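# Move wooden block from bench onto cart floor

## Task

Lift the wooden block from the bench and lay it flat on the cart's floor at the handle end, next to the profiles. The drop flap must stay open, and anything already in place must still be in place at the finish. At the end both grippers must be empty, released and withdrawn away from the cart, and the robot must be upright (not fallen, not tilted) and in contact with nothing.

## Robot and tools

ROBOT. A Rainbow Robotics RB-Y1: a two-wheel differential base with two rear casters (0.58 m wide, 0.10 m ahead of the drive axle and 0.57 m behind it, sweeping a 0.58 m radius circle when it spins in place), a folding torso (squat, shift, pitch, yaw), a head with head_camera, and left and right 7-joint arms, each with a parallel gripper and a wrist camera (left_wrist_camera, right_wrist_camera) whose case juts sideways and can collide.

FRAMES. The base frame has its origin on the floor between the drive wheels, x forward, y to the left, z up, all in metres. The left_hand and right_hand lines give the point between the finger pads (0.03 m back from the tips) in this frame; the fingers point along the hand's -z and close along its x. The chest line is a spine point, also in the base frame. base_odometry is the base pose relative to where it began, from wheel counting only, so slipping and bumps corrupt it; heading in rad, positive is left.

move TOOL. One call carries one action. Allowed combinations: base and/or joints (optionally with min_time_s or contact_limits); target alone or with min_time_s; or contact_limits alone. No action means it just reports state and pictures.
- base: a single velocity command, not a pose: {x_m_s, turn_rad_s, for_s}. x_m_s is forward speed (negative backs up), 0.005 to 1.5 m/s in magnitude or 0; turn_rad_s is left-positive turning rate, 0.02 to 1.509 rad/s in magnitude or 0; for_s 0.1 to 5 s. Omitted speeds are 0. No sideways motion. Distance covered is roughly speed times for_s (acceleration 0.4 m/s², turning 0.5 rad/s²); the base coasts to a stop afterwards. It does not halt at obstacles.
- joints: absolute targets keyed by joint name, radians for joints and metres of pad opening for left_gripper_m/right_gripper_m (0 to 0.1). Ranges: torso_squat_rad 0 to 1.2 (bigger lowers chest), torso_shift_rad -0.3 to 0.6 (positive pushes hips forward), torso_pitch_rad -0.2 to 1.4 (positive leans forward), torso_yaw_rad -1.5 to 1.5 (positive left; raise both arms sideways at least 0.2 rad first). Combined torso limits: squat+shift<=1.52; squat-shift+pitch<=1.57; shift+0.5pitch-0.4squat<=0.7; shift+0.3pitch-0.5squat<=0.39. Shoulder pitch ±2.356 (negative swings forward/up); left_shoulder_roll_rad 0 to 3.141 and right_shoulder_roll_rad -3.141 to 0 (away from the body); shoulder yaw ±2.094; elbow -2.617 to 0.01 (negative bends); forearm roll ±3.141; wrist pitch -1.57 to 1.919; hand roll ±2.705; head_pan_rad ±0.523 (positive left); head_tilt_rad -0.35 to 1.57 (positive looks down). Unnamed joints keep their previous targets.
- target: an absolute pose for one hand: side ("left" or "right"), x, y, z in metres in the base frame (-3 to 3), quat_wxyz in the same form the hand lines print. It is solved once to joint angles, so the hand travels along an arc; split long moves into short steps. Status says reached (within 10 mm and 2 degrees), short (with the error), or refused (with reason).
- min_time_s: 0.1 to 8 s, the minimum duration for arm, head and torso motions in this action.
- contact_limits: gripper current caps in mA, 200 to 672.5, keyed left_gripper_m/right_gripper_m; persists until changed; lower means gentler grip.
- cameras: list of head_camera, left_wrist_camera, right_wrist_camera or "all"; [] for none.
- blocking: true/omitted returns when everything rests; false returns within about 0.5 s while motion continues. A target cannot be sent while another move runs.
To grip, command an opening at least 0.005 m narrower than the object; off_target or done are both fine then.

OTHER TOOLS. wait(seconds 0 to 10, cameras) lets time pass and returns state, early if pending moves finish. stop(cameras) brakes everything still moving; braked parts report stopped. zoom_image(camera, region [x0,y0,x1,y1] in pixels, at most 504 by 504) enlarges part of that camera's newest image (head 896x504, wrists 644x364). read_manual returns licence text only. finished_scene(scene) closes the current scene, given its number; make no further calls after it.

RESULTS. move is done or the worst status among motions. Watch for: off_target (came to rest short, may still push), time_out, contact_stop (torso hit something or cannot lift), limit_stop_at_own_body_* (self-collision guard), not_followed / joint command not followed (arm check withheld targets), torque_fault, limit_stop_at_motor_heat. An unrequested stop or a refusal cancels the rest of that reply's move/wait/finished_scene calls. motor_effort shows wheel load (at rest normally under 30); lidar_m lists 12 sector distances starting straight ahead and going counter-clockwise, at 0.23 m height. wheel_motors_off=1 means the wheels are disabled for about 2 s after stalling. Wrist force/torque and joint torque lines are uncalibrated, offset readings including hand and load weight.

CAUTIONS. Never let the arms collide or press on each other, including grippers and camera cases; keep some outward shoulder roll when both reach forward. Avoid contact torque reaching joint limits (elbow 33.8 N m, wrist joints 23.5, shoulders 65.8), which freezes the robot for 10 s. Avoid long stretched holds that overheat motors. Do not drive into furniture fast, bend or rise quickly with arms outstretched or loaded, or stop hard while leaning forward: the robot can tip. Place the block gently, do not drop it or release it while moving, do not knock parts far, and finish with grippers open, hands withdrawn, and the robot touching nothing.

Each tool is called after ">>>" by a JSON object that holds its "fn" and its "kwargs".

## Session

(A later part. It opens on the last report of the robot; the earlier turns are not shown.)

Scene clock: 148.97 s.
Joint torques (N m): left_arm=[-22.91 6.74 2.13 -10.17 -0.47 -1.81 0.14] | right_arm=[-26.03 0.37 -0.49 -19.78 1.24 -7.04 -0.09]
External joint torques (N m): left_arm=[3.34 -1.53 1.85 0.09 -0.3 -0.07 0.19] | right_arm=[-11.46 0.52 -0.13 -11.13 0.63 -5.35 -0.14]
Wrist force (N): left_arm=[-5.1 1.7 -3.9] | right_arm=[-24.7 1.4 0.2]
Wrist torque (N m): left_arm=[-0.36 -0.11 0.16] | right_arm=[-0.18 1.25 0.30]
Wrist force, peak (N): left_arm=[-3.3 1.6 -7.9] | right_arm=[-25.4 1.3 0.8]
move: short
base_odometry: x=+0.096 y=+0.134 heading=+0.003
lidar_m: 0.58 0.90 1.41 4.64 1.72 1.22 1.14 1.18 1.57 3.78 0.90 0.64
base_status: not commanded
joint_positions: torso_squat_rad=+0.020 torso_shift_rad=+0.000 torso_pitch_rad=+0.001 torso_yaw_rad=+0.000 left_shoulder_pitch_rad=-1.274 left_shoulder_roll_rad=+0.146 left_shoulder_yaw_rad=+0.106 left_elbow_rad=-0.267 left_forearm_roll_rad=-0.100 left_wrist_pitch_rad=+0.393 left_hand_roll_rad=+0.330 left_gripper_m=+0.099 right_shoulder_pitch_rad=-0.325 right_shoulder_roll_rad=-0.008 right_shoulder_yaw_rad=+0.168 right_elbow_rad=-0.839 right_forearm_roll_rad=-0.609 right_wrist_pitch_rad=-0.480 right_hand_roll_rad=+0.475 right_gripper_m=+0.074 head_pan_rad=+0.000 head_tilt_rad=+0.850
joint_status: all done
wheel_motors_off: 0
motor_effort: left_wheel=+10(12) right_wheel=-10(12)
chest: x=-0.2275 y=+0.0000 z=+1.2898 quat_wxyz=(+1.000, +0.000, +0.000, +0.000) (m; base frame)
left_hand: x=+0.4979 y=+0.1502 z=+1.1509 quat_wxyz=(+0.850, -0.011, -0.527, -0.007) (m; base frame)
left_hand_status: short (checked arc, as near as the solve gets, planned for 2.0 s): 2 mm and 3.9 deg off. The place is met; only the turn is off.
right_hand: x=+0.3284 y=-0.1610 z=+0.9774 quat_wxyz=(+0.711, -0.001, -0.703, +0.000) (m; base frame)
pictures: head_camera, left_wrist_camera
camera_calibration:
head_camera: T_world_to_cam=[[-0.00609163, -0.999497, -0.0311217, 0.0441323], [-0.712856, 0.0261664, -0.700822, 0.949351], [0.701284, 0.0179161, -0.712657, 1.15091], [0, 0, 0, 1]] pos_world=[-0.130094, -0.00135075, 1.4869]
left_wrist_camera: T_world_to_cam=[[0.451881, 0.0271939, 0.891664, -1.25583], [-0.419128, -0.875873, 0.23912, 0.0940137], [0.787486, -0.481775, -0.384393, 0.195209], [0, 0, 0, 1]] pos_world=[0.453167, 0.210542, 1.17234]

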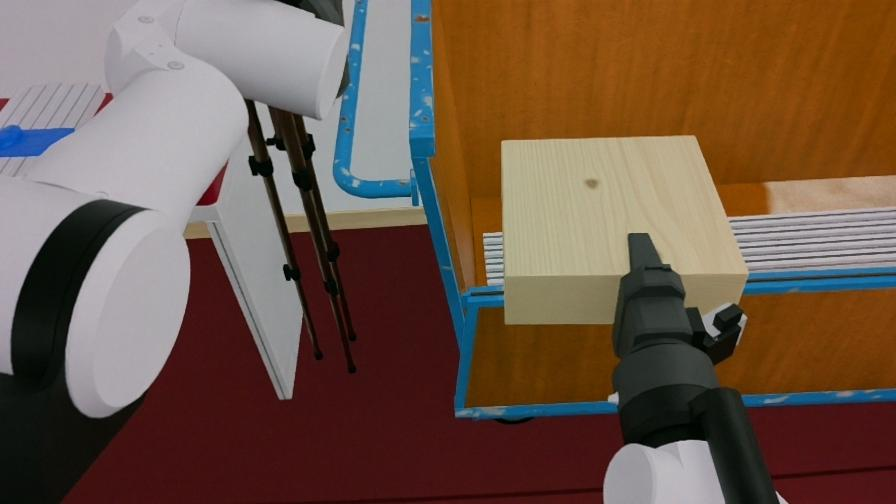

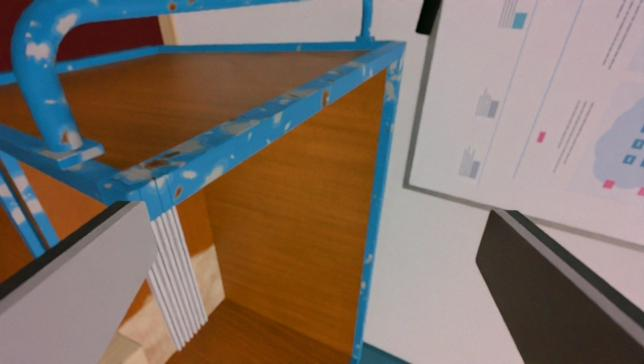

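>>> {"fn": "move", "kwargs": {"base": {"x_m_s":0.15,"for_s":1.6}}}

>>> {"fn": "move", "kwargs": {"target": {"side":"left","x":0.5,"y":0.06,"z":1.2,"quat_wxyz":[0.94,0,-0.342,0]}, "min_time_s": 2, "cameras": ["head_camera","left_wrist_camera"]}}

Scene clock: 156.23 s.
Joint torques (N m): left_arm=[-23.01 6.73 1.93 -10.23 -0.52 -1.73 0.13] | right_arm=[-25.87 0.03 -0.05 -19.65 1.39 -7.24 -0.07]
External joint torques (N m): left_arm=[3.25 -1.54 1.66 0.03 -0.35 0 0.18] | right_arm=[-11.3 0.18 0.31 -11 0.78 -5.55 -0.12]
Wrist force (N): left_arm=[-4.8 1.5 -4.5] | right_arm=[-25.0 1.5 -0.2]
Wrist torque (N m): left_arm=[-0.30 -0.10 0.14] | right_arm=[-0.09 1.27 0.32]
Wrist force, peak (N): left_arm=[-5.9 2.2 -4.9] | right_arm=[-26.1 1.3 1.6]
move: done
base_odometry: x=+0.336 y=+0.135 heading=+0.004
lidar_m: 0.34 0.68 1.29 3.83 2.09 1.45 1.38 1.44 1.89 4.55 0.54 0.37
base_status: done (sent for 1.6 of 1.6 s)
joint_positions: torso_squat_rad=+0.020 torso_shift_rad=+0.000 torso_pitch_rad=+0.001 torso_yaw_rad=+0.000 left_shoulder_pitch_rad=-1.274 left_shoulder_roll_rad=+0.146 left_shoulder_yaw_rad=+0.106 left_elbow_rad=-0.267 left_forearm_roll_rad=-0.100 left_wrist_pitch_rad=+0.393 left_hand_roll_rad=+0.330 left_gripper_m=+0.099 right_shoulder_pitch_rad=-0.325 right_shoulder_roll_rad=-0.008 right_shoulder_yaw_rad=+0.168 right_elbow_rad=-0.839 right_forearm_roll_rad=-0.609 right_wrist_pitch_rad=-0.480 right_hand_roll_rad=+0.475 right_gripper_m=+0.074 head_pan_rad=+0.000 head_tilt_rad=+0.850
joint_status: not commanded
wheel_motors_off: 0
motor_effort: left_wheel=+11(35) right_wheel=-10(27)
chest: x=-0.2275 y=+0.0000 z=+1.2898 quat_wxyz=(+1.000, +0.000, +0.000, +0.000) (m; base frame)
left_hand: x=+0.4978 y=+0.1502 z=+1.1509 quat_wxyz=(+0.850, -0.011, -0.527, -0.006) (m; base frame)
right_hand: x=+0.3284 y=-0.1610 z=+0.9774 quat_wxyz=(+0.711, -0.001, -0.703, +0.000) (m; base frame)
pictures: none

Scene clock: 158.57 s.
Joint torques (N m): left_arm=[-24.1 6.17 2.29 -10.32 0.19 -1.68 -0.44] | right_arm=[-26.05 -0.24 -0.14 -19.73 1.32 -7.18 -0.08]
External joint torques (N m): left_arm=[2.09 -1.97 2.05 0.16 0.3 0.15 -0.39] | right_arm=[-11.48 -0.1 0.22 -11.08 0.71 -5.49 -0.13]
Wrist force (N): left_arm=[-5.8 2.4 -4.3] | right_arm=[-24.6 1.4 0.8]
Wrist torque (N m): left_arm=[-0.41 -0.24 0.25] | right_arm=[-0.12 1.26 0.29]
Wrist force, peak (N): left_arm=[-5.9 0.6 -5.2] | right_arm=[-25.4 1.1 -0.1]
move: short
base_odometry: x=+0.336 y=+0.135 heading=+0.004
lidar_m: 0.35 0.68 1.30 3.86 2.09 1.45 1.37 1.43 1.88 4.54 0.53 0.37
base_status: not commanded
joint_positions: torso_squat_rad=+0.020 torso_shift_rad=+0.000 torso_pitch_rad=+0.001 torso_yaw_rad=+0.000 left_shoulder_pitch_rad=-1.376 left_shoulder_roll_rad=+0.061 left_shoulder_yaw_rad=+0.131 left_elbow_rad=-0.267 left_forearm_roll_rad=-0.043 left_wrist_pitch_rad=+0.396 left_hand_roll_rad=+0.320 left_gripper_m=+0.099 right_shoulder_pitch_rad=-0.325 right_shoulder_roll_rad=-0.008 right_shoulder_yaw_rad=+0.168 right_elbow_rad=-0.839 right_forearm_roll_rad=-0.609 right_wrist_pitch_rad=-0.480 right_hand_roll_rad=+0.475 right_gripper_m=+0.074 head_pan_rad=+0.000 head_tilt_rad=+0.850
joint_status: all done
wheel_motors_off: 0
motor_effort: left_wheel=+11(12) right_wheel=-12(13)
chest: x=-0.2276 y=+0.0000 z=+1.2898 quat_wxyz=(+1.000, +0.000, +0.000, +0.000) (m; base frame)
left_hand: x=+0.4970 y=+0.0609 z=+1.2007 quat_wxyz=(+0.833, -0.077, -0.547, -0.028) (m; base frame)
left_hand_status: short (checked arc, as near as the solve gets, planned for 2.0 s): 3 mm and 28.2 deg off. The place is met; only the turn is off.
right_hand: x=+0.3283 y=-0.1610 z=+0.9774 quat_wxyz=(+0.711, -0.001, -0.703, +0.000) (m; base frame)
pictures: head_camera, left_wrist_camera
camera_calibration:
head_camera: T_world_to_cam=[[-0.00608871, -0.999497, -0.0311189, 0.0441286], [-0.712856, 0.0261623, -0.700822, 0.949351], [0.701284, 0.0179162, -0.712657, 1.15091], [0, 0, 0, 1]] pos_world=[-0.130094, -0.00135077, 1.4869]
left_wrist_camera: T_world_to_cam=[[0.41065, 0.0624144, 0.909655, -1.30065], [-0.521578, -0.802225, 0.290502, -0.0116945], [0.747879, -0.59375, -0.296879, 0.0933744], [0, 0, 0, 1]] pos_world=[0.45818, 0.127239, 1.21426]

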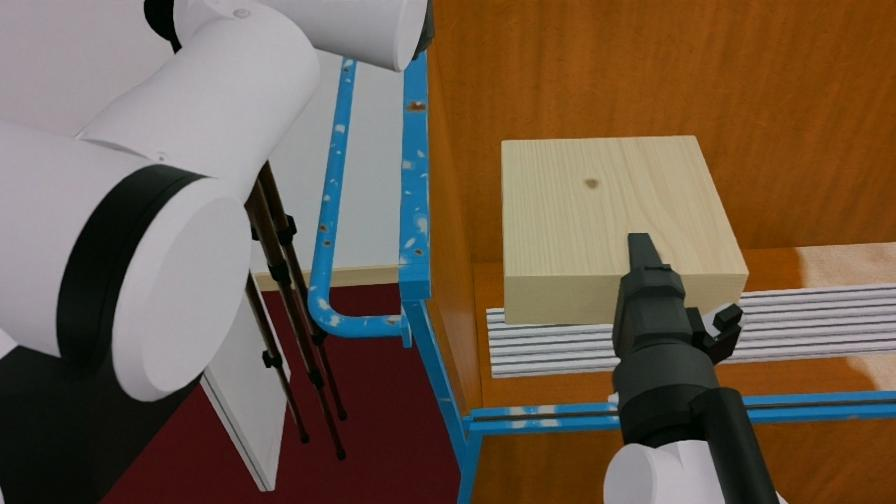

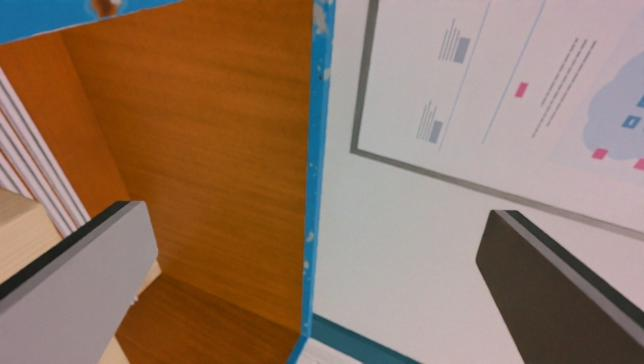

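>>> {"fn": "move", "kwargs": {"base": {"x_m_s":-0.25,"for_s":1.8}}}

>>> {"fn": "move", "kwargs": {"joints": {"left_shoulder_pitch_rad":0.2,"left_shoulder_roll_rad":0.5,"left_shoulder_yaw_rad":0,"left_elbow_rad":-2.2,"left_forearm_roll_rad":0,"left_wrist_pitch_rad":0,"left_hand_roll_rad":0,"torso_squat_rad":0.2,"torso_shift_rad":0.0}, "min_time_s": 3}}

>>> {"fn": "move", "kwargs": {"target": {"side":"right","x":0.3,"y":-0.05,"z":0.9,"quat_wxyz":[0.653,0.271,-0.653,0.271]}, "min_time_s": 3, "cameras": ["head_camera"]}}

Scene clock: 190.43 s.
Joint torques (N m): left_arm=[-23.48 6.45 2.05 -10.22 0.07 -1.91 -0.4] | right_arm=[-26.4 0.58 -0.17 -19.7 1.32 -7.23 0.02]
External joint torques (N m): left_arm=[2.71 -1.7 1.82 0.26 0.18 -0.08 -0.35] | right_arm=[-11.82 0.73 0.19 -11.05 0.71 -5.54 -0.03]
Motor temperatures (°C): left_arm=[32 28 32 37 35 33 38] | right_arm=[36 30 32 35 36 39 34]
Wrist force (N): left_arm=[-5.4 1.5 -4.4] | right_arm=[-25.4 0.6 0.2]
Wrist torque (N m): left_arm=[-0.26 -0.16 0.24] | right_arm=[-0.10 1.27 0.30]
Wrist force, peak (N): left_arm=[-5.8 2.2 -5.2] | right_arm=[-25.5 1.0 2.4]
move: done
base_odometry: x=-0.114 y=+0.133 heading=+0.005
lidar_m: 0.80 1.09 1.54 4.53 1.40 0.98 0.93 0.97 1.29 3.10 1.20 0.84
base_status: done (sent for 1.8 of 1.8 s)
joint_positions: torso_squat_rad=+0.020 torso_shift_rad=+0.000 torso_pitch_rad=+0.001 torso_yaw_rad=+0.000 left_shoulder_pitch_rad=-1.376 left_shoulder_roll_rad=+0.061 left_shoulder_yaw_rad=+0.131 left_elbow_rad=-0.267 left_forearm_roll_rad=-0.043 left_wrist_pitch_rad=+0.396 left_hand_roll_rad=+0.320 left_gripper_m=+0.099 right_shoulder_pitch_rad=-0.325 right_shoulder_roll_rad=-0.008 right_shoulder_yaw_rad=+0.168 right_elbow_rad=-0.839 right_forearm_roll_rad=-0.609 right_wrist_pitch_rad=-0.480 right_hand_roll_rad=+0.475 right_gripper_m=+0.074 head_pan_rad=+0.000 head_tilt_rad=+0.850
joint_status: not commanded
wheel_motors_off: 0
motor_effort: left_wheel=+17(46) right_wheel=-15(29)
chest: x=-0.2276 y=+0.0000 z=+1.2898 quat_wxyz=(+1.000, +0.000, +0.000, +0.000) (m; base frame)
left_hand: x=+0.4969 y=+0.0608 z=+1.2008 quat_wxyz=(+0.833, -0.077, -0.547, -0.028) (m; base frame)
right_hand: x=+0.3283 y=-0.1610 z=+0.9774 quat_wxyz=(+0.711, -0.001, -0.703, +0.000) (m; base frame)
pictures: none

Scene clock: 193.73 s.
Joint torques (N m): left_arm=[-6.67 5.28 4.94 -9.38 0.38 -1.86 -0.33] | right_arm=[-26.35 0.27 -0.31 -19.81 1.39 -7.11 -0.09]
External joint torques (N m): left_arm=[1.03 -0.96 -0.33 -0.31 0.31 -0.3 -0.3] | right_arm=[-11.77 0.42 0.06 -11.16 0.77 -5.42 -0.14]
Wrist force (N): left_arm=[-4.1 -1.6 0.1] | right_arm=[-24.5 1.1 0.0]
Wrist torque (N m): left_arm=[-0.06 -0.07 0.26] | right_arm=[-0.09 1.27 0.31]
Wrist force, peak (N): left_arm=[-5.8 1.9 -4.1] | right_arm=[-25.3 1.2 1.0]
move: done
base_odometry: x=-0.114 y=+0.133 heading=+0.005
lidar_m: 0.80 1.10 1.52 4.54 1.40 0.98 0.93 0.98 1.28 3.11 1.21 0.84
base_status: not commanded
joint_positions: torso_squat_rad=+0.200 torso_shift_rad=+0.000 torso_pitch_rad=+0.001 torso_yaw_rad=+0.000 left_shoulder_pitch_rad=+0.200 left_shoulder_roll_rad=+0.500 left_shoulder_yaw_rad=+0.000 left_elbow_rad=-2.200 left_forearm_roll_rad=+0.000 left_wrist_pitch_rad=+0.000 left_hand_roll_rad=+0.000 left_gripper_m=+0.099 right_shoulder_pitch_rad=-0.325 right_shoulder_roll_rad=-0.008 right_shoulder_yaw_rad=+0.168 right_elbow_rad=-0.839 right_forearm_roll_rad=-0.609 right_wrist_pitch_rad=-0.480 right_hand_roll_rad=+0.475 right_gripper_m=+0.074 head_pan_rad=+0.000 head_tilt_rad=+0.850
joint_status: all done
wheel_motors_off: 0
motor_effort: left_wheel=+15(17) right_wheel=-19(19)
chest: x=-0.2276 y=+0.0000 z=+1.2760 quat_wxyz=(+1.000, +0.000, +0.000, +0.000) (m; base frame)
left_hand: x=+0.2033 y=+0.2572 z=+1.2606 quat_wxyz=(+0.526, +0.121, -0.814, -0.215) (m; base frame)
right_hand: x=+0.3283 y=-0.1610 z=+0.9637 quat_wxyz=(+0.711, -0.001, -0.703, +0.000) (m; base frame)
pictures: none

Scene clock: 197.07 s.
Joint torques (N m): left_arm=[-6.6 5.49 5.08 -9.41 0.22 -1.94 -0.38] | right_arm=[-29.38 -2.3 -3.58 -9.47 -2.12 -7.16 -0.43]
External joint torques (N m): left_arm=[1.09 -0.75 -0.19 -0.35 0.15 -0.38 -0.34] | right_arm=[-11.88 0.4 -1.45 -5.67 -1.74 -5.5 -0.48]
Wrist force (N): left_arm=[-4.6 -2.1 0.7] | right_arm=[-23.8 1.2 -4.1]
Wrist torque (N m): left_arm=[0.00 -0.18 0.23] | right_arm=[-0.15 1.20 0.35]
Wrist force, peak (N): left_arm=[-4.9 -2.4 1.2] | right_arm=[-25.3 1.1 0.1]
move: short
base_odometry: x=-0.114 y=+0.133 heading=+0.005
lidar_m: 0.80 1.09 1.52 4.54 1.41 0.99 0.93 0.97 1.28 3.11 1.18 0.84
base_status: not commanded
joint_positions: torso_squat_rad=+0.200 torso_shift_rad=+0.000 torso_pitch_rad=+0.001 torso_yaw_rad=+0.000 left_shoulder_pitch_rad=+0.200 left_shoulder_roll_rad=+0.500 left_shoulder_yaw_rad=+0.000 left_elbow_rad=-2.200 left_forearm_roll_rad=+0.000 left_wrist_pitch_rad=+0.000 left_hand_roll_rad=+0.000 left_gripper_m=+0.099 right_shoulder_pitch_rad=-0.675 right_shoulder_roll_rad=-0.133 right_shoulder_yaw_rad=+0.939 right_elbow_rad=-0.266 right_forearm_roll_rad=-0.292 right_wrist_pitch_rad=-0.655 right_hand_roll_rad=-0.451 right_gripper_m=+0.074 head_pan_rad=+0.000 head_tilt_rad=+0.850
joint_status: all done
wheel_motors_off: 0
motor_effort: left_wheel=+16(17) right_wheel=-16(19)
chest: x=-0.2276 y=+0.0000 z=+1.2760 quat_wxyz=(+1.000, +0.000, +0.000, +0.000) (m; base frame)
left_hand: x=+0.2033 y=+0.2572 z=+1.2606 quat_wxyz=(+0.526, +0.121, -0.814, -0.215) (m; base frame)
right_hand: x=+0.2982 y=-0.0512 z=+0.8986 quat_wxyz=(+0.739, +0.198, -0.591, +0.258) (m; base frame)
right_hand_status: short (checked arc, as near as the solve gets, planned for 3.0 s): 3 mm and 14.9 deg off. The place is met; only the turn is off.
pictures: head_camera
camera_calibration:
head_camera: T_world_to_cam=[[-0.006012, -0.9995, -0.031051, 0.0436081], [-0.712756, 0.0260626, -0.700927, 0.939776], [0.701386, 0.0179178, -0.712556, 1.14101], [0, 0, 0, 1]] pos_world=[-0.130194, -0.00135107, 1.4731]

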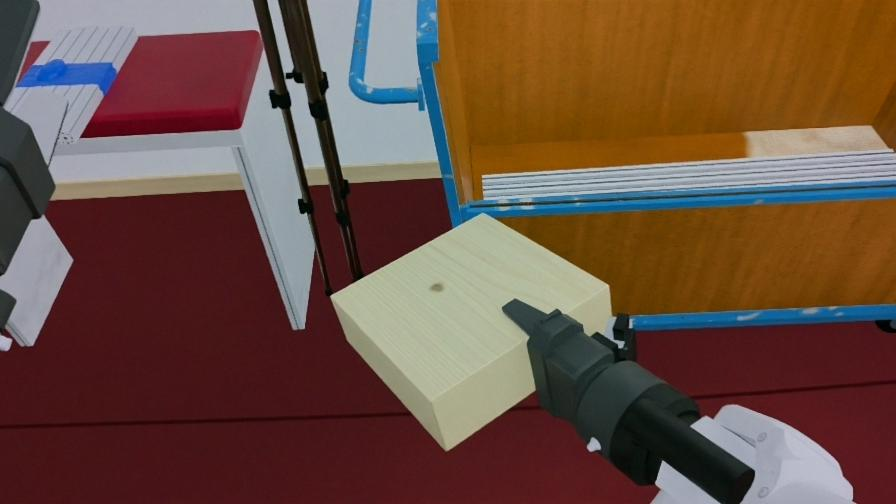

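>>> {"fn": "move", "kwargs": {"joints": {"torso_squat_rad":0.2,"torso_shift_rad":0.15,"torso_pitch_rad":0.85,"torso_yaw_rad":0.4,"right_shoulder_pitch_rad":-1.45,"head_tilt_rad":0.3,"left_shoulder_pitch_rad":-0.3}, "min_time_s": 5, "cameras": ["head_camera"]}}

>>> {"fn": "move", "kwargs": {"target": {"side":"right","x":0.41,"y":0.04,"z":0.75,"quat_wxyz":[0.5,0.5,-0.5,0.5]}, "min_time_s": 3, "cameras": ["head_camera"]}}

Scene clock: 204.70 s.
Joint torques (N m): left_arm=[-1.97 6.67 6.51 -8.93 0.25 -2 -0.28] | right_arm=[-31.57 13.47 -3.13 -15.81 -1.2 -7.71 -0.42]
External joint torques (N m): left_arm=[-0.76 -1.11 -0.16 -0.4 0.17 -0.4 -0.24] | right_arm=[-12.86 5.56 -2.05 -8.94 -1.2 -5.84 -0.47]
Wrist force (N): left_arm=[-4.3 -2.0 -1.7] | right_arm=[-23.5 -6.4 0.7]
Wrist torque (N m): left_arm=[-0.09 -0.13 0.21] | right_arm=[-0.52 1.21 0.36]
Wrist force, peak (N): left_arm=[-5.3 -2.7 -1.9] | right_arm=[-24.3 -5.3 0.7]
move: done
base_odometry: x=-0.114 y=+0.133 heading=+0.005
lidar_m: 0.79 1.09 1.53 4.53 1.40 0.97 0.94 0.98 1.27 3.10 1.19 0.83
base_status: not commanded
joint_positions: torso_squat_rad=+0.200 torso_shift_rad=+0.150 torso_pitch_rad=+0.851 torso_yaw_rad=+0.400 left_shoulder_pitch_rad=-0.300 left_shoulder_roll_rad=+0.500 left_shoulder_yaw_rad=+0.000 left_elbow_rad=-2.200 left_forearm_roll_rad=+0.000 left_wrist_pitch_rad=+0.000 left_hand_roll_rad=+0.000 left_gripper_m=+0.099 right_shoulder_pitch_rad=-1.447 right_shoulder_roll_rad=-0.134 right_shoulder_yaw_rad=+0.939 right_elbow_rad=-0.265 right_forearm_roll_rad=-0.293 right_wrist_pitch_rad=-0.655 right_hand_roll_rad=-0.451 right_gripper_m=+0.074 head_pan_rad=+0.000 head_tilt_rad=+0.300
joint_status: all done
wheel_motors_off: 0
motor_effort: left_wheel=+8(17) right_wheel=-9(18)
chest: x=+0.1074 y=+0.0002 z=+1.1629 quat_wxyz=(+0.893, +0.082, +0.404, +0.181) (m; base frame)
left_hand: x=+0.4634 y=+0.3343 z=+1.0460 quat_wxyz=(+0.675, +0.188, -0.664, -0.261) (m; base frame)
right_hand: x=+0.5162 y=+0.3486 z=+0.7975 quat_wxyz=(+0.625, +0.490, -0.523, +0.309) (m; base frame)
pictures: head_camera
camera_calibration:
head_camera: T_world_to_cam=[[0.241056, -0.916419, -0.319482, 0.350524], [-0.882326, -0.0698302, -0.46543, 0.887007], [0.40422, 0.394082, -0.825413, 0.888268], [0, 0, 0, 1]] pos_world=[0.339078, 0.0331167, 1.25801]

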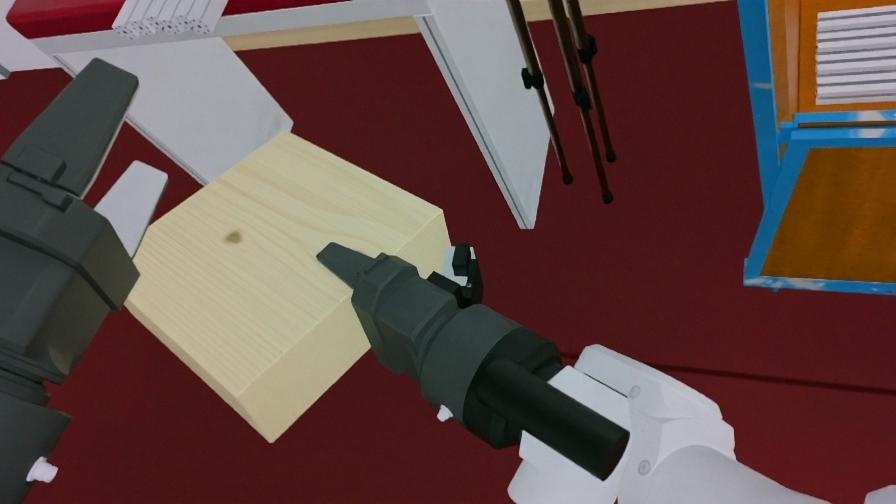

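Scene clock: 208.03 s.
Joint torques (N m): left_arm=[-1.7 6.55 6.59 -8.84 0.33 -2.03 -0.33] | right_arm=[-12.06 -5.04 -8.03 -14.59 -2.07 -7.56 0.09]
External joint torques (N m): left_arm=[-0.49 -1.24 -0.08 -0.31 0.25 -0.44 -0.3] | right_arm=[-4.75 2.68 -3.03 -8.97 -1.77 -5.76 0.04]
Wrist force (N): left_arm=[-3.7 -2.3 -1.4] | right_arm=[-24.1 0.3 0.3]
Wrist torque (N m): left_arm=[-0.01 -0.02 0.26] | right_arm=[-0.05 1.36 0.18]
Wrist force, peak (N): left_arm=[-5.5 -1.9 -1.8] | right_arm=[-25.0 -4.1 0.9]
move: done
base_odometry: x=-0.114 y=+0.133 heading=+0.005
lidar_m: 0.79 1.09 1.53 4.52 1.40 0.99 0.93 0.98 1.28 3.09 1.20 0.84
base_status: not commanded
joint_positions: torso_squat_rad=+0.200 torso_shift_rad=+0.150 torso_pitch_rad=+0.851 torso_yaw_rad=+0.400 left_shoulder_pitch_rad=-0.300 left_shoulder_roll_rad=+0.500 left_shoulder_yaw_rad=+0.000 left_elbow_rad=-2.200 left_forearm_roll_rad=+0.000 left_wrist_pitch_rad=+0.000 left_hand_roll_rad=+0.000 left_gripper_m=+0.099 right_shoulder_pitch_rad=-0.844 right_shoulder_roll_rad=-1.210 right_shoulder_yaw_rad=+1.061 right_elbow_rad=-1.414 right_forearm_roll_rad=-0.163 right_wrist_pitch_rad=-0.824 right_hand_roll_rad=-0.328 right_gripper_m=+0.074 head_pan_rad=+0.000 head_tilt_rad=+0.300
joint_status: all done
wheel_motors_off: 0
motor_effort: left_wheel=+6(8) right_wheel=-7(10)
chest: x=+0.1074 y=+0.0002 z=+1.1629 quat_wxyz=(+0.893, +0.082, +0.404, +0.181) (m; base frame)
left_hand: x=+0.4634 y=+0.3344 z=+1.0460 quat_wxyz=(+0.675, +0.188, -0.664, -0.261) (m; base frame)
right_hand: x=+0.4092 y=+0.0387 z=+0.7485 quat_wxyz=(+0.498, +0.504, -0.498, +0.501) (m; base frame)
right_hand_status: reached (checked arc, planned for 3.0 s): 2 mm and 0.6 deg off.
pictures: head_camera
camera_calibration:
head_camera: T_world_to_cam=[[0.241092, -0.916383, -0.319557, 0.350606], [-0.882323, -0.0698258, -0.465436, 0.887013], [0.404204, 0.394166, -0.82538, 0.888229], [0, 0, 0, 1]] pos_world=[0.339078, 0.0331166, 1.25801]

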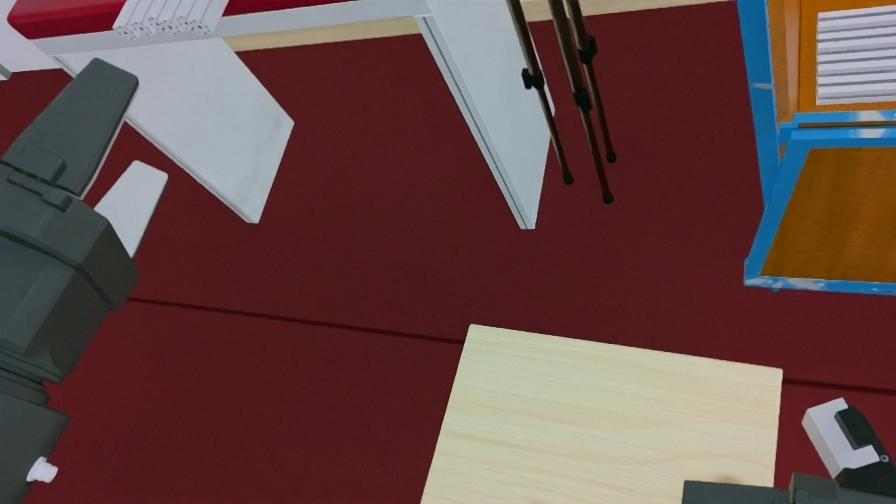

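>>> {"fn": "move", "kwargs": {"joints": {"left_shoulder_pitch_rad":1.3,"left_elbow_rad":-1.0}, "base": {"turn_rad_s":-0.5,"for_s":1.21}, "min_time_s": 2}}

>>> {"fn": "move", "kwargs": {"base": {"x_m_s":0.25,"for_s":2.06}, "cameras": ["head_camera"]}}

>>> {"fn": "move", "kwargs": {"base": {"turn_rad_s":0.5,"for_s":1.23}, "cameras": ["head_camera"]}}

Scene clock: 216.63 s.
Joint torques (N m): left_arm=[19.22 9.11 5.44 9.64 0.25 1.36 -0.2] | right_arm=[-12.63 -4.07 -8.05 -14.3 -2.04 -7.44 0.05]
External joint torques (N m): left_arm=[-2.98 -1.19 1.19 -0.05 0.22 -0.36 -0.26] | right_arm=[-5.31 3.65 -3.05 -8.68 -1.74 -5.64 0]
Wrist force (N): left_arm=[6.1 -2.0 -3.2] | right_arm=[-24.6 0.5 0.2]
Wrist torque (N m): left_arm=[-0.04 0.45 0.14] | right_arm=[-0.17 1.27 0.16]
Wrist force, peak (N): left_arm=[0.7 -3.1 -8.3] | right_arm=[-25.4 0.8 1.1]
move: done
base_odometry: x=-0.114 y=+0.133 heading=-0.594
lidar_m: 0.87 0.81 1.09 1.52 4.31 1.54 1.02 0.95 0.95 1.20 2.46 1.31
base_status: done (sent for 1.2 of 1.2 s)
joint_positions: torso_squat_rad=+0.200 torso_shift_rad=+0.150 torso_pitch_rad=+0.851 torso_yaw_rad=+0.400 left_shoulder_pitch_rad=+1.300 left_shoulder_roll_rad=+0.500 left_shoulder_yaw_rad=+0.000 left_elbow_rad=-1.000 left_forearm_roll_rad=+0.000 left_wrist_pitch_rad=+0.000 left_hand_roll_rad=+0.000 left_gripper_m=+0.099 right_shoulder_pitch_rad=-0.844 right_shoulder_roll_rad=-1.210 right_shoulder_yaw_rad=+1.061 right_elbow_rad=-1.414 right_forearm_roll_rad=-0.163 right_wrist_pitch_rad=-0.824 right_hand_roll_rad=-0.328 right_gripper_m=+0.074 head_pan_rad=+0.000 head_tilt_rad=+0.300
joint_status: all done
wheel_motors_off: 0
motor_effort: left_wheel=+16(34) right_wheel=-4(25)
chest: x=+0.1073 y=+0.0001 z=+1.1629 quat_wxyz=(+0.893, +0.082, +0.404, +0.181) (m; base frame)
left_hand: x=-0.5886 y=+0.2864 z=+1.3273 quat_wxyz=(+0.789, +0.213, +0.572, +0.069) (m; base frame)
right_hand: x=+0.4092 y=+0.0386 z=+0.7485 quat_wxyz=(+0.497, +0.504, -0.498, +0.501) (m; base frame)
pictures: none

Scene clock: 219.63 s.
Joint torques (N m): left_arm=[19.78 9.27 5.27 9.49 0.2 1.37 -0.21] | right_arm=[-12.64 -4.42 -8.54 -14.12 -2.07 -7.5 -0.03]
External joint torques (N m): left_arm=[-2.42 -1.03 1.02 -0.2 0.18 -0.35 -0.26] | right_arm=[-5.32 3.3 -3.54 -8.5 -1.77 -5.7 -0.08]
Wrist force (N): left_arm=[6.9 -1.6 -3.5] | right_arm=[-24.0 0.7 0.3]
Wrist torque (N m): left_arm=[-0.09 0.56 0.15] | right_arm=[-0.13 1.28 0.19]
Wrist force, peak (N): left_arm=[7.3 -2.3 -3.2] | right_arm=[-25.2 2.4 1.3]
move: done
base_odometry: x=+0.314 y=-0.156 heading=-0.594
lidar_m: 0.42 0.37 0.39 0.50 1.58 2.23 1.48 1.35 1.38 1.72 3.55 0.65
base_status: done (sent for 2.07 of 2.07 s)
joint_positions: torso_squat_rad=+0.200 torso_shift_rad=+0.150 torso_pitch_rad=+0.851 torso_yaw_rad=+0.400 left_shoulder_pitch_rad=+1.300 left_shoulder_roll_rad=+0.500 left_shoulder_yaw_rad=+0.000 left_elbow_rad=-1.000 left_forearm_roll_rad=+0.000 left_wrist_pitch_rad=+0.000 left_hand_roll_rad=+0.000 left_gripper_m=+0.099 right_shoulder_pitch_rad=-0.844 right_shoulder_roll_rad=-1.210 right_shoulder_yaw_rad=+1.061 right_elbow_rad=-1.414 right_forearm_roll_rad=-0.163 right_wrist_pitch_rad=-0.824 right_hand_roll_rad=-0.328 right_gripper_m=+0.074 head_pan_rad=+0.000 head_tilt_rad=+0.300
joint_status: not commanded
wheel_motors_off: 0
motor_effort: left_wheel=-1(43) right_wheel=-1(30)
chest: x=+0.1074 y=+0.0001 z=+1.1628 quat_wxyz=(+0.893, +0.082, +0.404, +0.181) (m; base frame)
left_hand: x=-0.5886 y=+0.2865 z=+1.3273 quat_wxyz=(+0.789, +0.213, +0.572, +0.069) (m; base frame)
right_hand: x=+0.4091 y=+0.0386 z=+0.7484 quat_wxyz=(+0.498, +0.504, -0.498, +0.501) (m; base frame)
pictures: head_camera
camera_calibration:
head_camera: T_world_to_cam=[[0.241127, -0.916347, -0.319633, 0.350564], [-0.88232, -0.0698214, -0.465442, 0.886966], [0.404189, 0.394249, -0.825347, 0.888147], [0, 0, 0, 1]] pos_world=[0.339078, 0.0330164, 1.25791]

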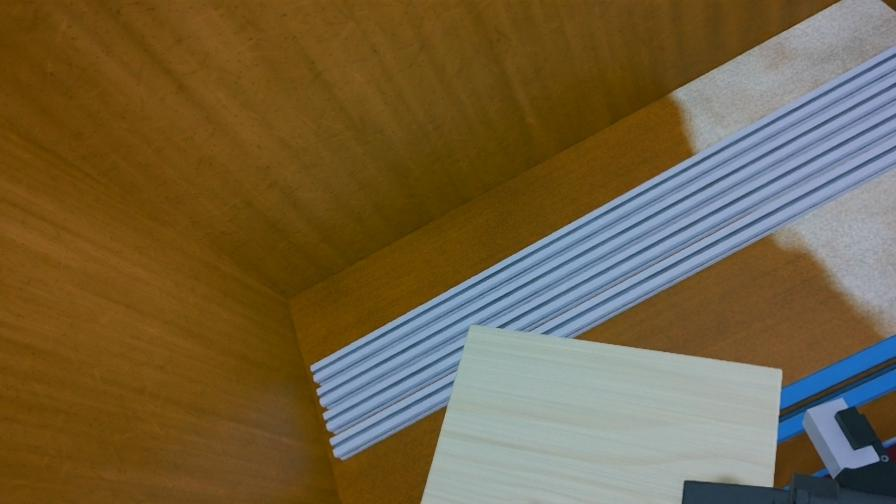

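Scene clock: 222.20 s.
Joint torques (N m): left_arm=[19.8 8.93 5.51 9.59 0.28 1.44 -0.13] | right_arm=[-12.98 -3.99 -8.25 -14.38 -1.95 -7.43 -0.06]
External joint torques (N m): left_arm=[-2.39 -1.37 1.25 -0.1 0.25 -0.28 -0.18] | right_arm=[-5.67 3.73 -3.26 -8.76 -1.65 -5.63 -0.11]
Wrist force (N): left_arm=[6.7 -2.2 -3.3] | right_arm=[-24.1 0.5 0.5]
Wrist torque (N m): left_arm=[0.01 0.52 0.08] | right_arm=[-0.14 1.29 0.14]
Wrist force, peak (N): left_arm=[7.8 -2.0 -2.5] | right_arm=[-25.0 0.1 0.5]
move: done
base_odometry: x=+0.314 y=-0.156 heading=+0.022
lidar_m: 0.38 0.39 0.94 4.24 1.99 1.41 1.34 1.41 1.86 4.67 0.57 0.40
base_status: done (sent for 1.23 of 1.23 s)
joint_positions: torso_squat_rad=+0.200 torso_shift_rad=+0.150 torso_pitch_rad=+0.851 torso_yaw_rad=+0.400 left_shoulder_pitch_rad=+1.300 left_shoulder_roll_rad=+0.500 left_shoulder_yaw_rad=+0.000 left_elbow_rad=-1.000 left_forearm_roll_rad=+0.000 left_wrist_pitch_rad=+0.000 left_hand_roll_rad=+0.000 left_gripper_m=+0.099 right_shoulder_pitch_rad=-0.844 right_shoulder_roll_rad=-1.210 right_shoulder_yaw_rad=+1.061 right_elbow_rad=-1.414 right_forearm_roll_rad=-0.163 right_wrist_pitch_rad=-0.824 right_hand_roll_rad=-0.328 right_gripper_m=+0.074 head_pan_rad=+0.000 head_tilt_rad=+0.300
joint_status: not commanded
wheel_motors_off: 0
motor_effort: left_wheel=-2(36) right_wheel=+16(27)
chest: x=+0.1074 y=+0.0001 z=+1.1628 quat_wxyz=(+0.893, +0.082, +0.404, +0.181) (m; base frame)
left_hand: x=-0.5886 y=+0.2865 z=+1.3273 quat_wxyz=(+0.789, +0.213, +0.572, +0.069) (m; base frame)
right_hand: x=+0.4091 y=+0.0386 z=+0.7484 quat_wxyz=(+0.498, +0.504, -0.498, +0.501) (m; base frame)
pictures: head_camera
camera_calibration:
head_camera: T_world_to_cam=[[0.241127, -0.916347, -0.319633, 0.350656], [-0.88232, -0.0698214, -0.465442, 0.886973], [0.404189, 0.394249, -0.825347, 0.888108], [0, 0, 0, 1]] pos_world=[0.339078, 0.0331164, 1.25791]

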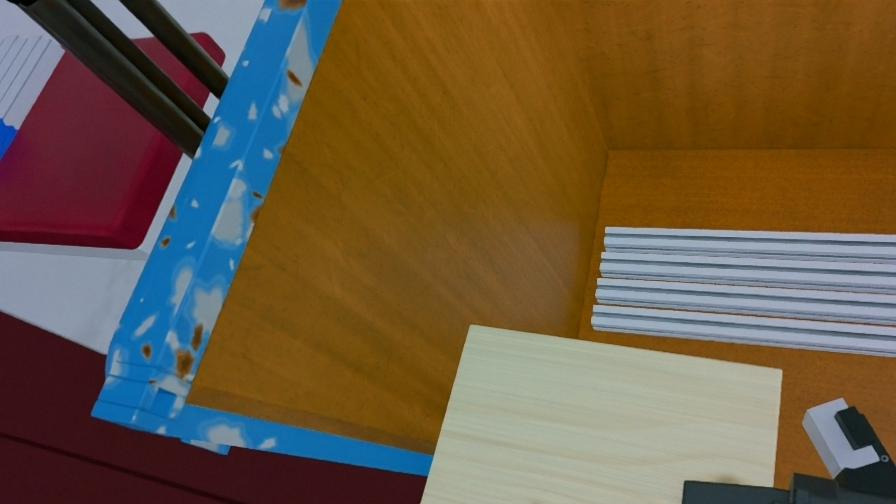

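>>> {"fn": "move", "kwargs": {"target": {"side":"right","x":0.455,"y":0.036,"z":0.76,"quat_wxyz":[0.5337,0.4639,-0.4639,0.5337]}, "min_time_s": 1.5}}

>>> {"fn": "move", "kwargs": {"base": {"x_m_s":0.1,"for_s":1.26}, "cameras": ["head_camera","right_wrist_camera"]}}

Scene clock: 230.90 s.
Joint torques (N m): left_arm=[19.61 9 5.2 9.48 0.29 1.37 -0.08] | right_arm=[-17.36 -7.33 -9.81 -14.09 -2.09 -6.91 -0.53]
External joint torques (N m): left_arm=[-2.58 -1.31 0.95 -0.21 0.26 -0.35 -0.13] | right_arm=[-8.32 1.69 -3.42 -8.77 -1.71 -5.24 -0.58]
Wrist force (N): left_arm=[6.2 -2.3 -2.5] | right_arm=[-23.7 0.6 -2.5]
Wrist torque (N m): left_arm=[0.05 0.49 0.17] | right_arm=[-0.15 1.32 0.32]
Wrist force, peak (N): left_arm=[7.7 -1.7 -2.8] | right_arm=[-25.3 0.2 -0.6]
move: done
base_odometry: x=+0.314 y=-0.156 heading=+0.022
lidar_m: 0.38 0.40 0.94 4.22 1.98 1.41 1.34 1.40 1.87 4.66 0.57 0.40
base_status: not commanded
joint_positions: torso_squat_rad=+0.200 torso_shift_rad=+0.150 torso_pitch_rad=+0.851 torso_yaw_rad=+0.400 left_shoulder_pitch_rad=+1.300 left_shoulder_roll_rad=+0.500 left_shoulder_yaw_rad=+0.000 left_elbow_rad=-1.000 left_forearm_roll_rad=+0.000 left_wrist_pitch_rad=+0.000 left_hand_roll_rad=+0.000 left_gripper_m=+0.099 right_shoulder_pitch_rad=-0.960 right_shoulder_roll_rad=-1.333 right_shoulder_yaw_rad=+1.091 right_elbow_rad=-1.527 right_forearm_roll_rad=-0.132 right_wrist_pitch_rad=-0.635 right_hand_roll_rad=-0.479 right_gripper_m=+0.074 head_pan_rad=+0.000 head_tilt_rad=+0.300
joint_status: all done
wheel_motors_off: 0
motor_effort: left_wheel=-4(4) right_wheel=+15(17)
chest: x=+0.1074 y=+0.0001 z=+1.1628 quat_wxyz=(+0.893, +0.082, +0.404, +0.181) (m; base frame)
left_hand: x=-0.5886 y=+0.2865 z=+1.3273 quat_wxyz=(+0.789, +0.213, +0.572, +0.069) (m; base frame)
right_hand: x=+0.4549 y=+0.0346 z=+0.7582 quat_wxyz=(+0.535, +0.462, -0.464, +0.533) (m; base frame)
right_hand_status: reached (checked arc, planned for 1.5 s): 2 mm and 0.3 deg off.
pictures: none

Scene clock: 232.70 s.
Joint torques (N m): left_arm=[19.83 8.98 5.17 9.52 0.3 1.32 -0.22] | right_arm=[-16.39 -6.69 -10.67 -13.46 -2.22 -7.09 -0.57]
External joint torques (N m): left_arm=[-2.36 -1.33 0.92 -0.17 0.27 -0.39 -0.27] | right_arm=[-7.35 2.32 -4.28 -8.14 -1.84 -5.42 -0.62]
Wrist force (N): left_arm=[6.5 -1.5 -3.2] | right_arm=[-23.9 0.9 -2.7]
Wrist torque (N m): left_arm=[-0.06 0.50 0.19] | right_arm=[-0.12 1.27 0.36]
Wrist force, peak (N): left_arm=[6.6 -2.4 -4.0] | right_arm=[-24.7 1.8 -2.9]
move: done
base_odometry: x=+0.441 y=-0.153 heading=+0.022
lidar_m: 0.25 0.27 0.37 3.79 2.17 1.54 1.47 1.53 2.05 4.94 0.39 0.27
base_status: done (sent for 1.27 of 1.27 s)
joint_positions: torso_squat_rad=+0.200 torso_shift_rad=+0.150 torso_pitch_rad=+0.851 torso_yaw_rad=+0.400 left_shoulder_pitch_rad=+1.300 left_shoulder_roll_rad=+0.500 left_shoulder_yaw_rad=+0.000 left_elbow_rad=-1.000 left_forearm_roll_rad=+0.000 left_wrist_pitch_rad=+0.000 left_hand_roll_rad=+0.000 left_gripper_m=+0.099 right_shoulder_pitch_rad=-0.960 right_shoulder_roll_rad=-1.333 right_shoulder_yaw_rad=+1.091 right_elbow_rad=-1.527 right_forearm_roll_rad=-0.132 right_wrist_pitch_rad=-0.635 right_hand_roll_rad=-0.479 right_gripper_m=+0.074 head_pan_rad=+0.000 head_tilt_rad=+0.300
joint_status: not commanded
wheel_motors_off: 0
motor_effort: left_wheel=-1(25) right_wheel=-1(44)
chest: x=+0.1075 y=+0.0001 z=+1.1628 quat_wxyz=(+0.893, +0.082, +0.405, +0.181) (m; base frame)
left_hand: x=-0.5885 y=+0.2865 z=+1.3273 quat_wxyz=(+0.789, +0.213, +0.572, +0.069) (m; base frame)
right_hand: x=+0.4549 y=+0.0346 z=+0.7581 quat_wxyz=(+0.535, +0.462, -0.464, +0.534) (m; base frame)
pictures: head_camera, right_wrist_camera
camera_calibration:
head_camera: T_world_to_cam=[[0.24109, -0.916333, -0.319703, 0.350732], [-0.882408, -0.069833, -0.465274, 0.88688], [0.40402, 0.394281, -0.825415, 0.888209], [0, 0, 0, 1]] pos_world=[0.339178, 0.0331163, 1.25791]
right_wrist_camera: T_world_to_cam=[[0.0288038, -0.116706, -0.992749, 0.742309], [-0.863226, -0.50366, 0.0341639, 0.411321], [-0.503995, 0.855982, -0.115251, 0.359278], [0, 0, 0, 1]] pos_world=[0.514756, -0.0137371, 0.764282]

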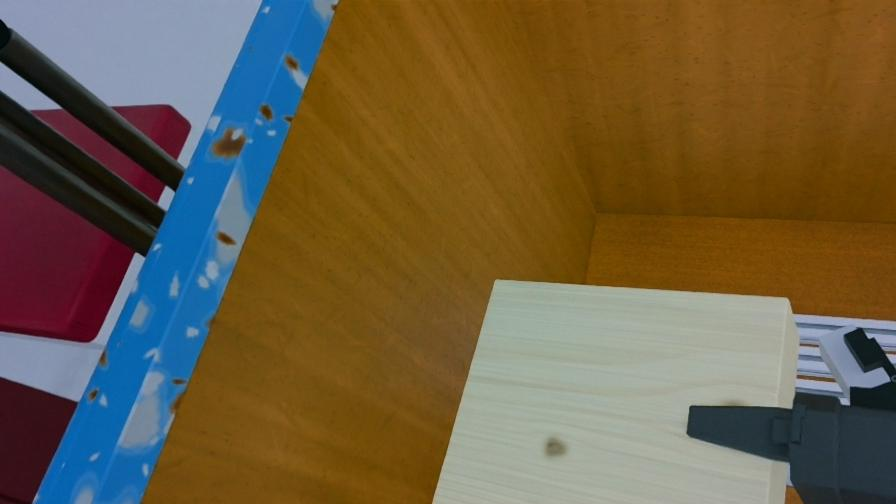

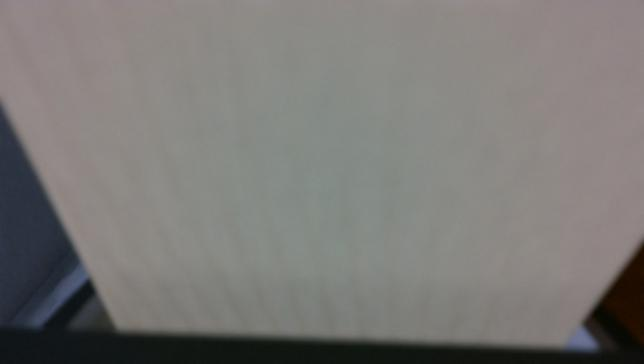

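>>> {"fn": "move", "kwargs": {"base": {"x_m_s":-0.25,"for_s":1.4}}}

>>> {"fn": "move", "kwargs": {"joints": {"torso_yaw_rad":0.9,"right_shoulder_pitch_rad":-0.6}, "min_time_s": 2.5}}

>>> {"fn": "move", "kwargs": {"target": {"side":"right","x":0.425,"y":0.036,"z":0.76,"quat_wxyz":[0.5337,0.4639,-0.4639,0.5337]}, "min_time_s": 2, "cameras": ["head_camera"]}}

Scene clock: 248.77 s.
Joint torques (N m): left_arm=[19.57 8.95 5.41 9.6 0.26 1.47 -0.21] | right_arm=[-15.84 -6.33 -10.85 -13.21 -2.45 -7.01 -0.52]
External joint torques (N m): left_arm=[-2.63 -1.36 1.16 -0.09 0.23 -0.25 -0.26] | right_arm=[-6.79 2.68 -4.46 -7.89 -2.08 -5.34 -0.57]
Wrist force (N): left_arm=[6.5 -1.8 -3.1] | right_arm=[-24.0 0.4 -2.6]
Wrist torque (N m): left_arm=[-0.03 0.53 0.15] | right_arm=[-0.16 1.31 0.32]
Wrist force, peak (N): left_arm=[7.7 -1.6 -3.0] | right_arm=[-24.9 0.6 -3.2]
move: done
base_odometry: x=+0.091 y=-0.161 heading=+0.022
lidar_m: 0.61 0.63 1.67 4.99 1.65 1.18 1.11 1.17 1.55 3.94 0.90 0.64
base_status: done (sent for 1.4 of 1.4 s)
joint_positions: torso_squat_rad=+0.200 torso_shift_rad=+0.150 torso_pitch_rad=+0.851 torso_yaw_rad=+0.400 left_shoulder_pitch_rad=+1.300 left_shoulder_roll_rad=+0.500 left_shoulder_yaw_rad=+0.000 left_elbow_rad=-1.000 left_forearm_roll_rad=+0.000 left_wrist_pitch_rad=+0.000 left_hand_roll_rad=+0.000 left_gripper_m=+0.099 right_shoulder_pitch_rad=-0.960 right_shoulder_roll_rad=-1.333 right_shoulder_yaw_rad=+1.091 right_elbow_rad=-1.527 right_forearm_roll_rad=-0.132 right_wrist_pitch_rad=-0.635 right_hand_roll_rad=-0.479 right_gripper_m=+0.074 head_pan_rad=+0.000 head_tilt_rad=+0.300
joint_status: not commanded
wheel_motors_off: 0
motor_effort: left_wheel=+6(41) right_wheel=-5(22)
chest: x=+0.1073 y=+0.0001 z=+1.1629 quat_wxyz=(+0.893, +0.082, +0.404, +0.181) (m; base frame)
left_hand: x=-0.5886 y=+0.2865 z=+1.3272 quat_wxyz=(+0.789, +0.213, +0.572, +0.069) (m; base frame)
right_hand: x=+0.4549 y=+0.0346 z=+0.7583 quat_wxyz=(+0.535, +0.462, -0.464, +0.534) (m; base frame)
pictures: none

Scene clock: 251.57 s.
Joint torques (N m): left_arm=[14.33 15.81 8.67 7.12 0.27 1.02 -0.2] | right_arm=[-10.16 1.1 -9.03 -16.81 -1.7 -7.62 -0.52]
External joint torques (N m): left_arm=[-2.08 -2.11 1.39 -0.27 0.2 -0.28 -0.24] | right_arm=[-3.45 4.61 -4.83 -9.39 -1.62 -5.78 -0.57]
Wrist force (N): left_arm=[5.0 -3.3 -2.7] | right_arm=[-24.0 -4.6 1.8]
Wrist torque (N m): left_arm=[0.01 0.42 0.14] | right_arm=[-0.46 1.26 0.33]
Wrist force, peak (N): left_arm=[7.1 -2.1 -2.7] | right_arm=[-24.6 -4.2 1.3]
move: done
base_odometry: x=+0.091 y=-0.161 heading=+0.022
lidar_m: 0.60 0.63 1.68 5.00 1.65 1.17 1.12 1.16 1.55 3.92 0.90 0.64
base_status: not commanded
joint_positions: torso_squat_rad=+0.200 torso_shift_rad=+0.150 torso_pitch_rad=+0.851 torso_yaw_rad=+0.900 left_shoulder_pitch_rad=+1.300 left_shoulder_roll_rad=+0.500 left_shoulder_yaw_rad=+0.000 left_elbow_rad=-1.000 left_forearm_roll_rad=+0.000 left_wrist_pitch_rad=+0.000 left_hand_roll_rad=+0.000 left_gripper_m=+0.099 right_shoulder_pitch_rad=-0.599 right_shoulder_roll_rad=-1.334 right_shoulder_yaw_rad=+1.091 right_elbow_rad=-1.527 right_forearm_roll_rad=-0.133 right_wrist_pitch_rad=-0.635 right_hand_roll_rad=-0.479 right_gripper_m=+0.074 head_pan_rad=+0.000 head_tilt_rad=+0.300
joint_status: all done
wheel_motors_off: 0
motor_effort: left_wheel=+5(6) right_wheel=-6(7)
chest: x=+0.1074 y=+0.0001 z=+1.1629 quat_wxyz=(+0.820, +0.179, +0.372, +0.396) (m; base frame)
left_hand: x=-0.6321 y=-0.0277 z=+1.3769 quat_wxyz=(+0.713, +0.260, +0.577, +0.302) (m; base frame)
right_hand: x=+0.2862 y=+0.2054 z=+0.7027 quat_wxyz=(+0.443, +0.649, -0.324, +0.528) (m; base frame)
pictures: none

Scene clock: 253.90 s.
Joint torques (N m): left_arm=[14.57 15.68 8.52 7.09 0.25 1.04 -0.23] | right_arm=[-7.35 -12.8 -9.57 -11.27 2.94 -6.94 -0.26]
External joint torques (N m): left_arm=[-1.83 -2.24 1.24 -0.3 0.18 -0.26 -0.28] | right_arm=[-3.5 -0.37 -6.61 -6.88 2.07 -5.27 -0.31]
Wrist force (N): left_arm=[5.4 -3.3 -2.3] | right_arm=[-23.5 0.2 -2.5]
Wrist torque (N m): left_arm=[-0.01 0.48 0.09] | right_arm=[-0.10 1.33 0.16]
Wrist force, peak (N): left_arm=[5.8 -4.0 -2.7] | right_arm=[-25.2 -6.0 0.9]
move: done
base_odometry: x=+0.091 y=-0.161 heading=+0.022
lidar_m: 0.61 0.64 1.67 5.00 1.65 1.18 1.12 1.18 1.55 3.94 0.91 0.64
base_status: not commanded
joint_positions: torso_squat_rad=+0.200 torso_shift_rad=+0.150 torso_pitch_rad=+0.851 torso_yaw_rad=+0.900 left_shoulder_pitch_rad=+1.300 left_shoulder_roll_rad=+0.500 left_shoulder_yaw_rad=+0.000 left_elbow_rad=-1.000 left_forearm_roll_rad=+0.000 left_wrist_pitch_rad=+0.000 left_hand_roll_rad=+0.000 left_gripper_m=+0.099 right_shoulder_pitch_rad=-0.098 right_shoulder_roll_rad=-2.139 right_shoulder_yaw_rad=+1.056 right_elbow_rad=-2.033 right_forearm_roll_rad=-1.181 right_wrist_pitch_rad=-1.040 right_hand_roll_rad=+0.495 right_gripper_m=+0.074 head_pan_rad=+0.000 head_tilt_rad=+0.300
joint_status: all done
wheel_motors_off: 0
motor_effort: left_wheel=+5(6) right_wheel=-5(7)
chest: x=+0.1073 y=+0.0002 z=+1.1629 quat_wxyz=(+0.820, +0.179, +0.372, +0.396) (m; base frame)
left_hand: x=-0.6321 y=-0.0277 z=+1.3769 quat_wxyz=(+0.713, +0.260, +0.577, +0.302) (m; base frame)
right_hand: x=+0.4250 y=+0.0351 z=+0.7584 quat_wxyz=(+0.534, +0.464, -0.462, +0.535) (m; base frame)
right_hand_status: reached (checked arc, planned for 2.0 s): 2 mm and 0.3 deg off.
pictures: head_camera
camera_calibration:
head_camera: T_world_to_cam=[[0.498493, -0.612881, -0.613092, 0.664247], [-0.84156, -0.172404, -0.511912, 0.936701], [0.208042, 0.771138, -0.601718, 0.649105], [0, 0, 0, 1]] pos_world=[0.322127, 0.0680454, 1.27733]

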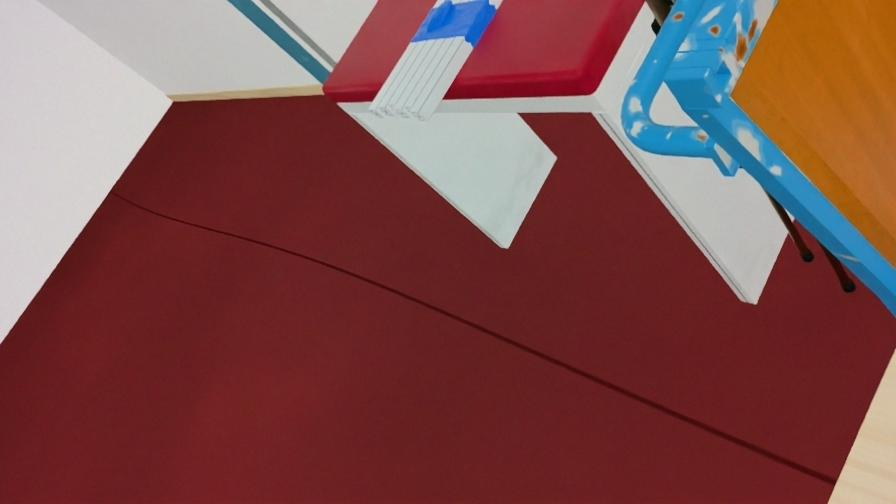

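>>> {"fn": "move", "kwargs": {"base": {"x_m_s":0.2,"for_s":1.89}, "joints": {"head_pan_rad":-0.52,"head_tilt_rad":0.3}, "cameras": ["head_camera"]}}

Scene clock: 258.83 s.
Joint torques (N m): left_arm=[14.35 15.61 8.73 7.29 0.37 1.1 -0.15] | right_arm=[-7.98 -12.33 -9.04 -11 3.1 -7.01 -0.13]
External joint torques (N m): left_arm=[-2.05 -2.31 1.45 -0.1 0.3 -0.21 -0.2] | right_arm=[-4.12 0.1 -6.08 -6.6 2.24 -5.35 -0.18]
Wrist force (N): left_arm=[4.9 -3.4 -2.6] | right_arm=[-23.8 0.9 -2.3]
Wrist torque (N m): left_arm=[0.05 0.41 0.14] | right_arm=[-0.20 1.30 0.14]
Wrist force, peak (N): left_arm=[5.9 -3.8 -3.1] | right_arm=[-25.2 -0.3 -1.9]
move: done
base_odometry: x=+0.471 y=-0.153 heading=+0.022
lidar_m: 0.22 0.24 0.32 1.56 2.21 1.58 1.50 1.55 2.09 4.78 0.32 0.24
base_status: done (sent for 1.9 of 1.9 s)
joint_positions: torso_squat_rad=+0.200 torso_shift_rad=+0.150 torso_pitch_rad=+0.851 torso_yaw_rad=+0.900 left_shoulder_pitch_rad=+1.300 left_shoulder_roll_rad=+0.500 left_shoulder_yaw_rad=+0.000 left_elbow_rad=-1.000 left_forearm_roll_rad=+0.000 left_wrist_pitch_rad=+0.000 left_hand_roll_rad=+0.000 left_gripper_m=+0.099 right_shoulder_pitch_rad=-0.098 right_shoulder_roll_rad=-2.140 right_shoulder_yaw_rad=+1.056 right_elbow_rad=-2.033 right_forearm_roll_rad=-1.181 right_wrist_pitch_rad=-1.040 right_hand_roll_rad=+0.495 right_gripper_m=+0.074 head_pan_rad=-0.520 head_tilt_rad=+0.300
joint_status: all done
wheel_motors_off: 0
motor_effort: left_wheel=+2(28) right_wheel=-1(36)
chest: x=+0.1074 y=+0.0002 z=+1.1628 quat_wxyz=(+0.820, +0.179, +0.372, +0.396) (m; base frame)
left_hand: x=-0.6320 y=-0.0277 z=+1.3770 quat_wxyz=(+0.713, +0.260, +0.577, +0.302) (m; base frame)
right_hand: x=+0.4250 y=+0.0351 z=+0.7584 quat_wxyz=(+0.534, +0.464, -0.462, +0.535) (m; base frame)
pictures: head_camera
camera_calibration:
head_camera: T_world_to_cam=[[0.228956, -0.924174, -0.305749, 0.346778], [-0.883239, -0.0651846, -0.464371, 0.88495], [0.40923, 0.37637, -0.83119, 0.896998], [0, 0, 0, 1]] pos_world=[0.335147, 0.0405655, 1.26255]

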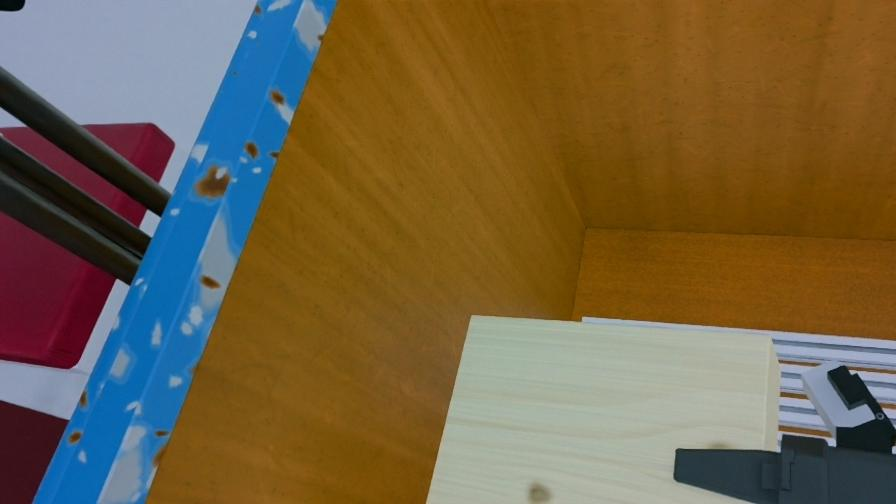

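>>> {"fn": "move", "kwargs": {"joints": {"torso_squat_rad":0.65,"torso_shift_rad":0.185}, "min_time_s": 3, "cameras": ["head_camera"]}}

Scene clock: 263.83 s.
Joint torques (N m): left_arm=[14.35 15.7 8.65 7.26 0.24 1.13 -0.23] | right_arm=[-7.55 -11.66 -8.81 -10.9 3.1 -6.88 -0.23]
External joint torques (N m): left_arm=[-2.06 -2.22 1.37 -0.14 0.18 -0.18 -0.27] | right_arm=[-3.69 0.77 -5.85 -6.51 2.23 -5.22 -0.28]
Wrist force (N): left_arm=[4.8 -3.8 -3.0] | right_arm=[-24.1 0.5 -1.6]
Wrist torque (N m): left_arm=[0.13 0.36 0.11] | right_arm=[-0.08 1.29 0.16]
Wrist force, peak (N): left_arm=[6.2 -3.4 -3.2] | right_arm=[-24.9 0.8 -1.7]
move: done
base_odometry: x=+0.471 y=-0.153 heading=+0.022
lidar_m: 0.22 0.24 0.31 1.55 2.22 1.57 1.49 1.55 2.09 4.76 0.35 0.24
base_status: not commanded
joint_positions: torso_squat_rad=+0.650 torso_shift_rad=+0.185 torso_pitch_rad=+0.851 torso_yaw_rad=+0.900 left_shoulder_pitch_rad=+1.300 left_shoulder_roll_rad=+0.500 left_shoulder_yaw_rad=+0.000 left_elbow_rad=-1.000 left_forearm_roll_rad=+0.000 left_wrist_pitch_rad=+0.000 left_hand_roll_rad=+0.000 left_gripper_m=+0.099 right_shoulder_pitch_rad=-0.098 right_shoulder_roll_rad=-2.140 right_shoulder_yaw_rad=+1.056 right_elbow_rad=-2.033 right_forearm_roll_rad=-1.181 right_wrist_pitch_rad=-1.040 right_hand_roll_rad=+0.495 right_gripper_m=+0.074 head_pan_rad=-0.520 head_tilt_rad=+0.300
joint_status: all done
wheel_motors_off: 0
motor_effort: left_wheel=+2(3) right_wheel=+0(4)
chest: x=+0.1073 y=+0.0001 z=+1.0323 quat_wxyz=(+0.820, +0.179, +0.372, +0.396) (m; base frame)
left_hand: x=-0.6322 y=-0.0278 z=+1.2463 quat_wxyz=(+0.713, +0.260, +0.577, +0.302) (m; base frame)
right_hand: x=+0.4250 y=+0.0351 z=+0.6279 quat_wxyz=(+0.534, +0.464, -0.462, +0.535) (m; base frame)
pictures: head_camera
camera_calibration:
head_camera: T_world_to_cam=[[0.228996, -0.924176, -0.305713, 0.30687], [-0.883135, -0.0651486, -0.464573, 0.824365], [0.409431, 0.376371, -0.83109, 0.788429], [0, 0, 0, 1]] pos_world=[0.334947, 0.0405656, 1.13205]

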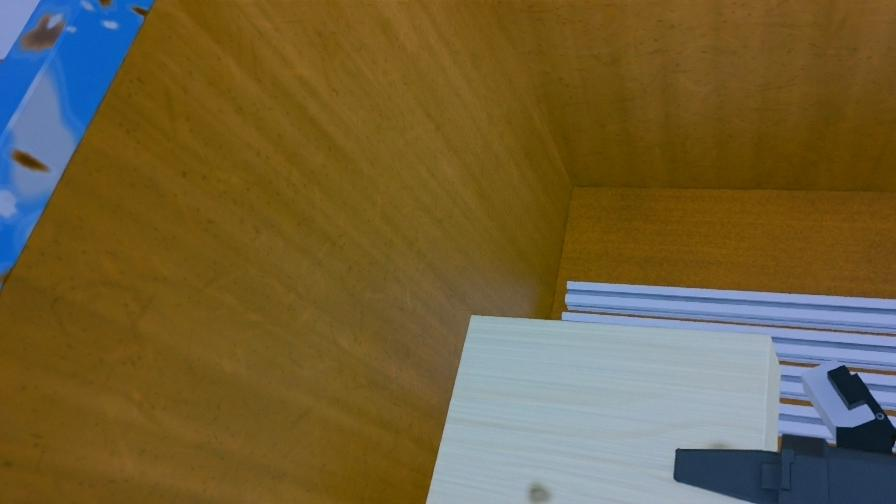

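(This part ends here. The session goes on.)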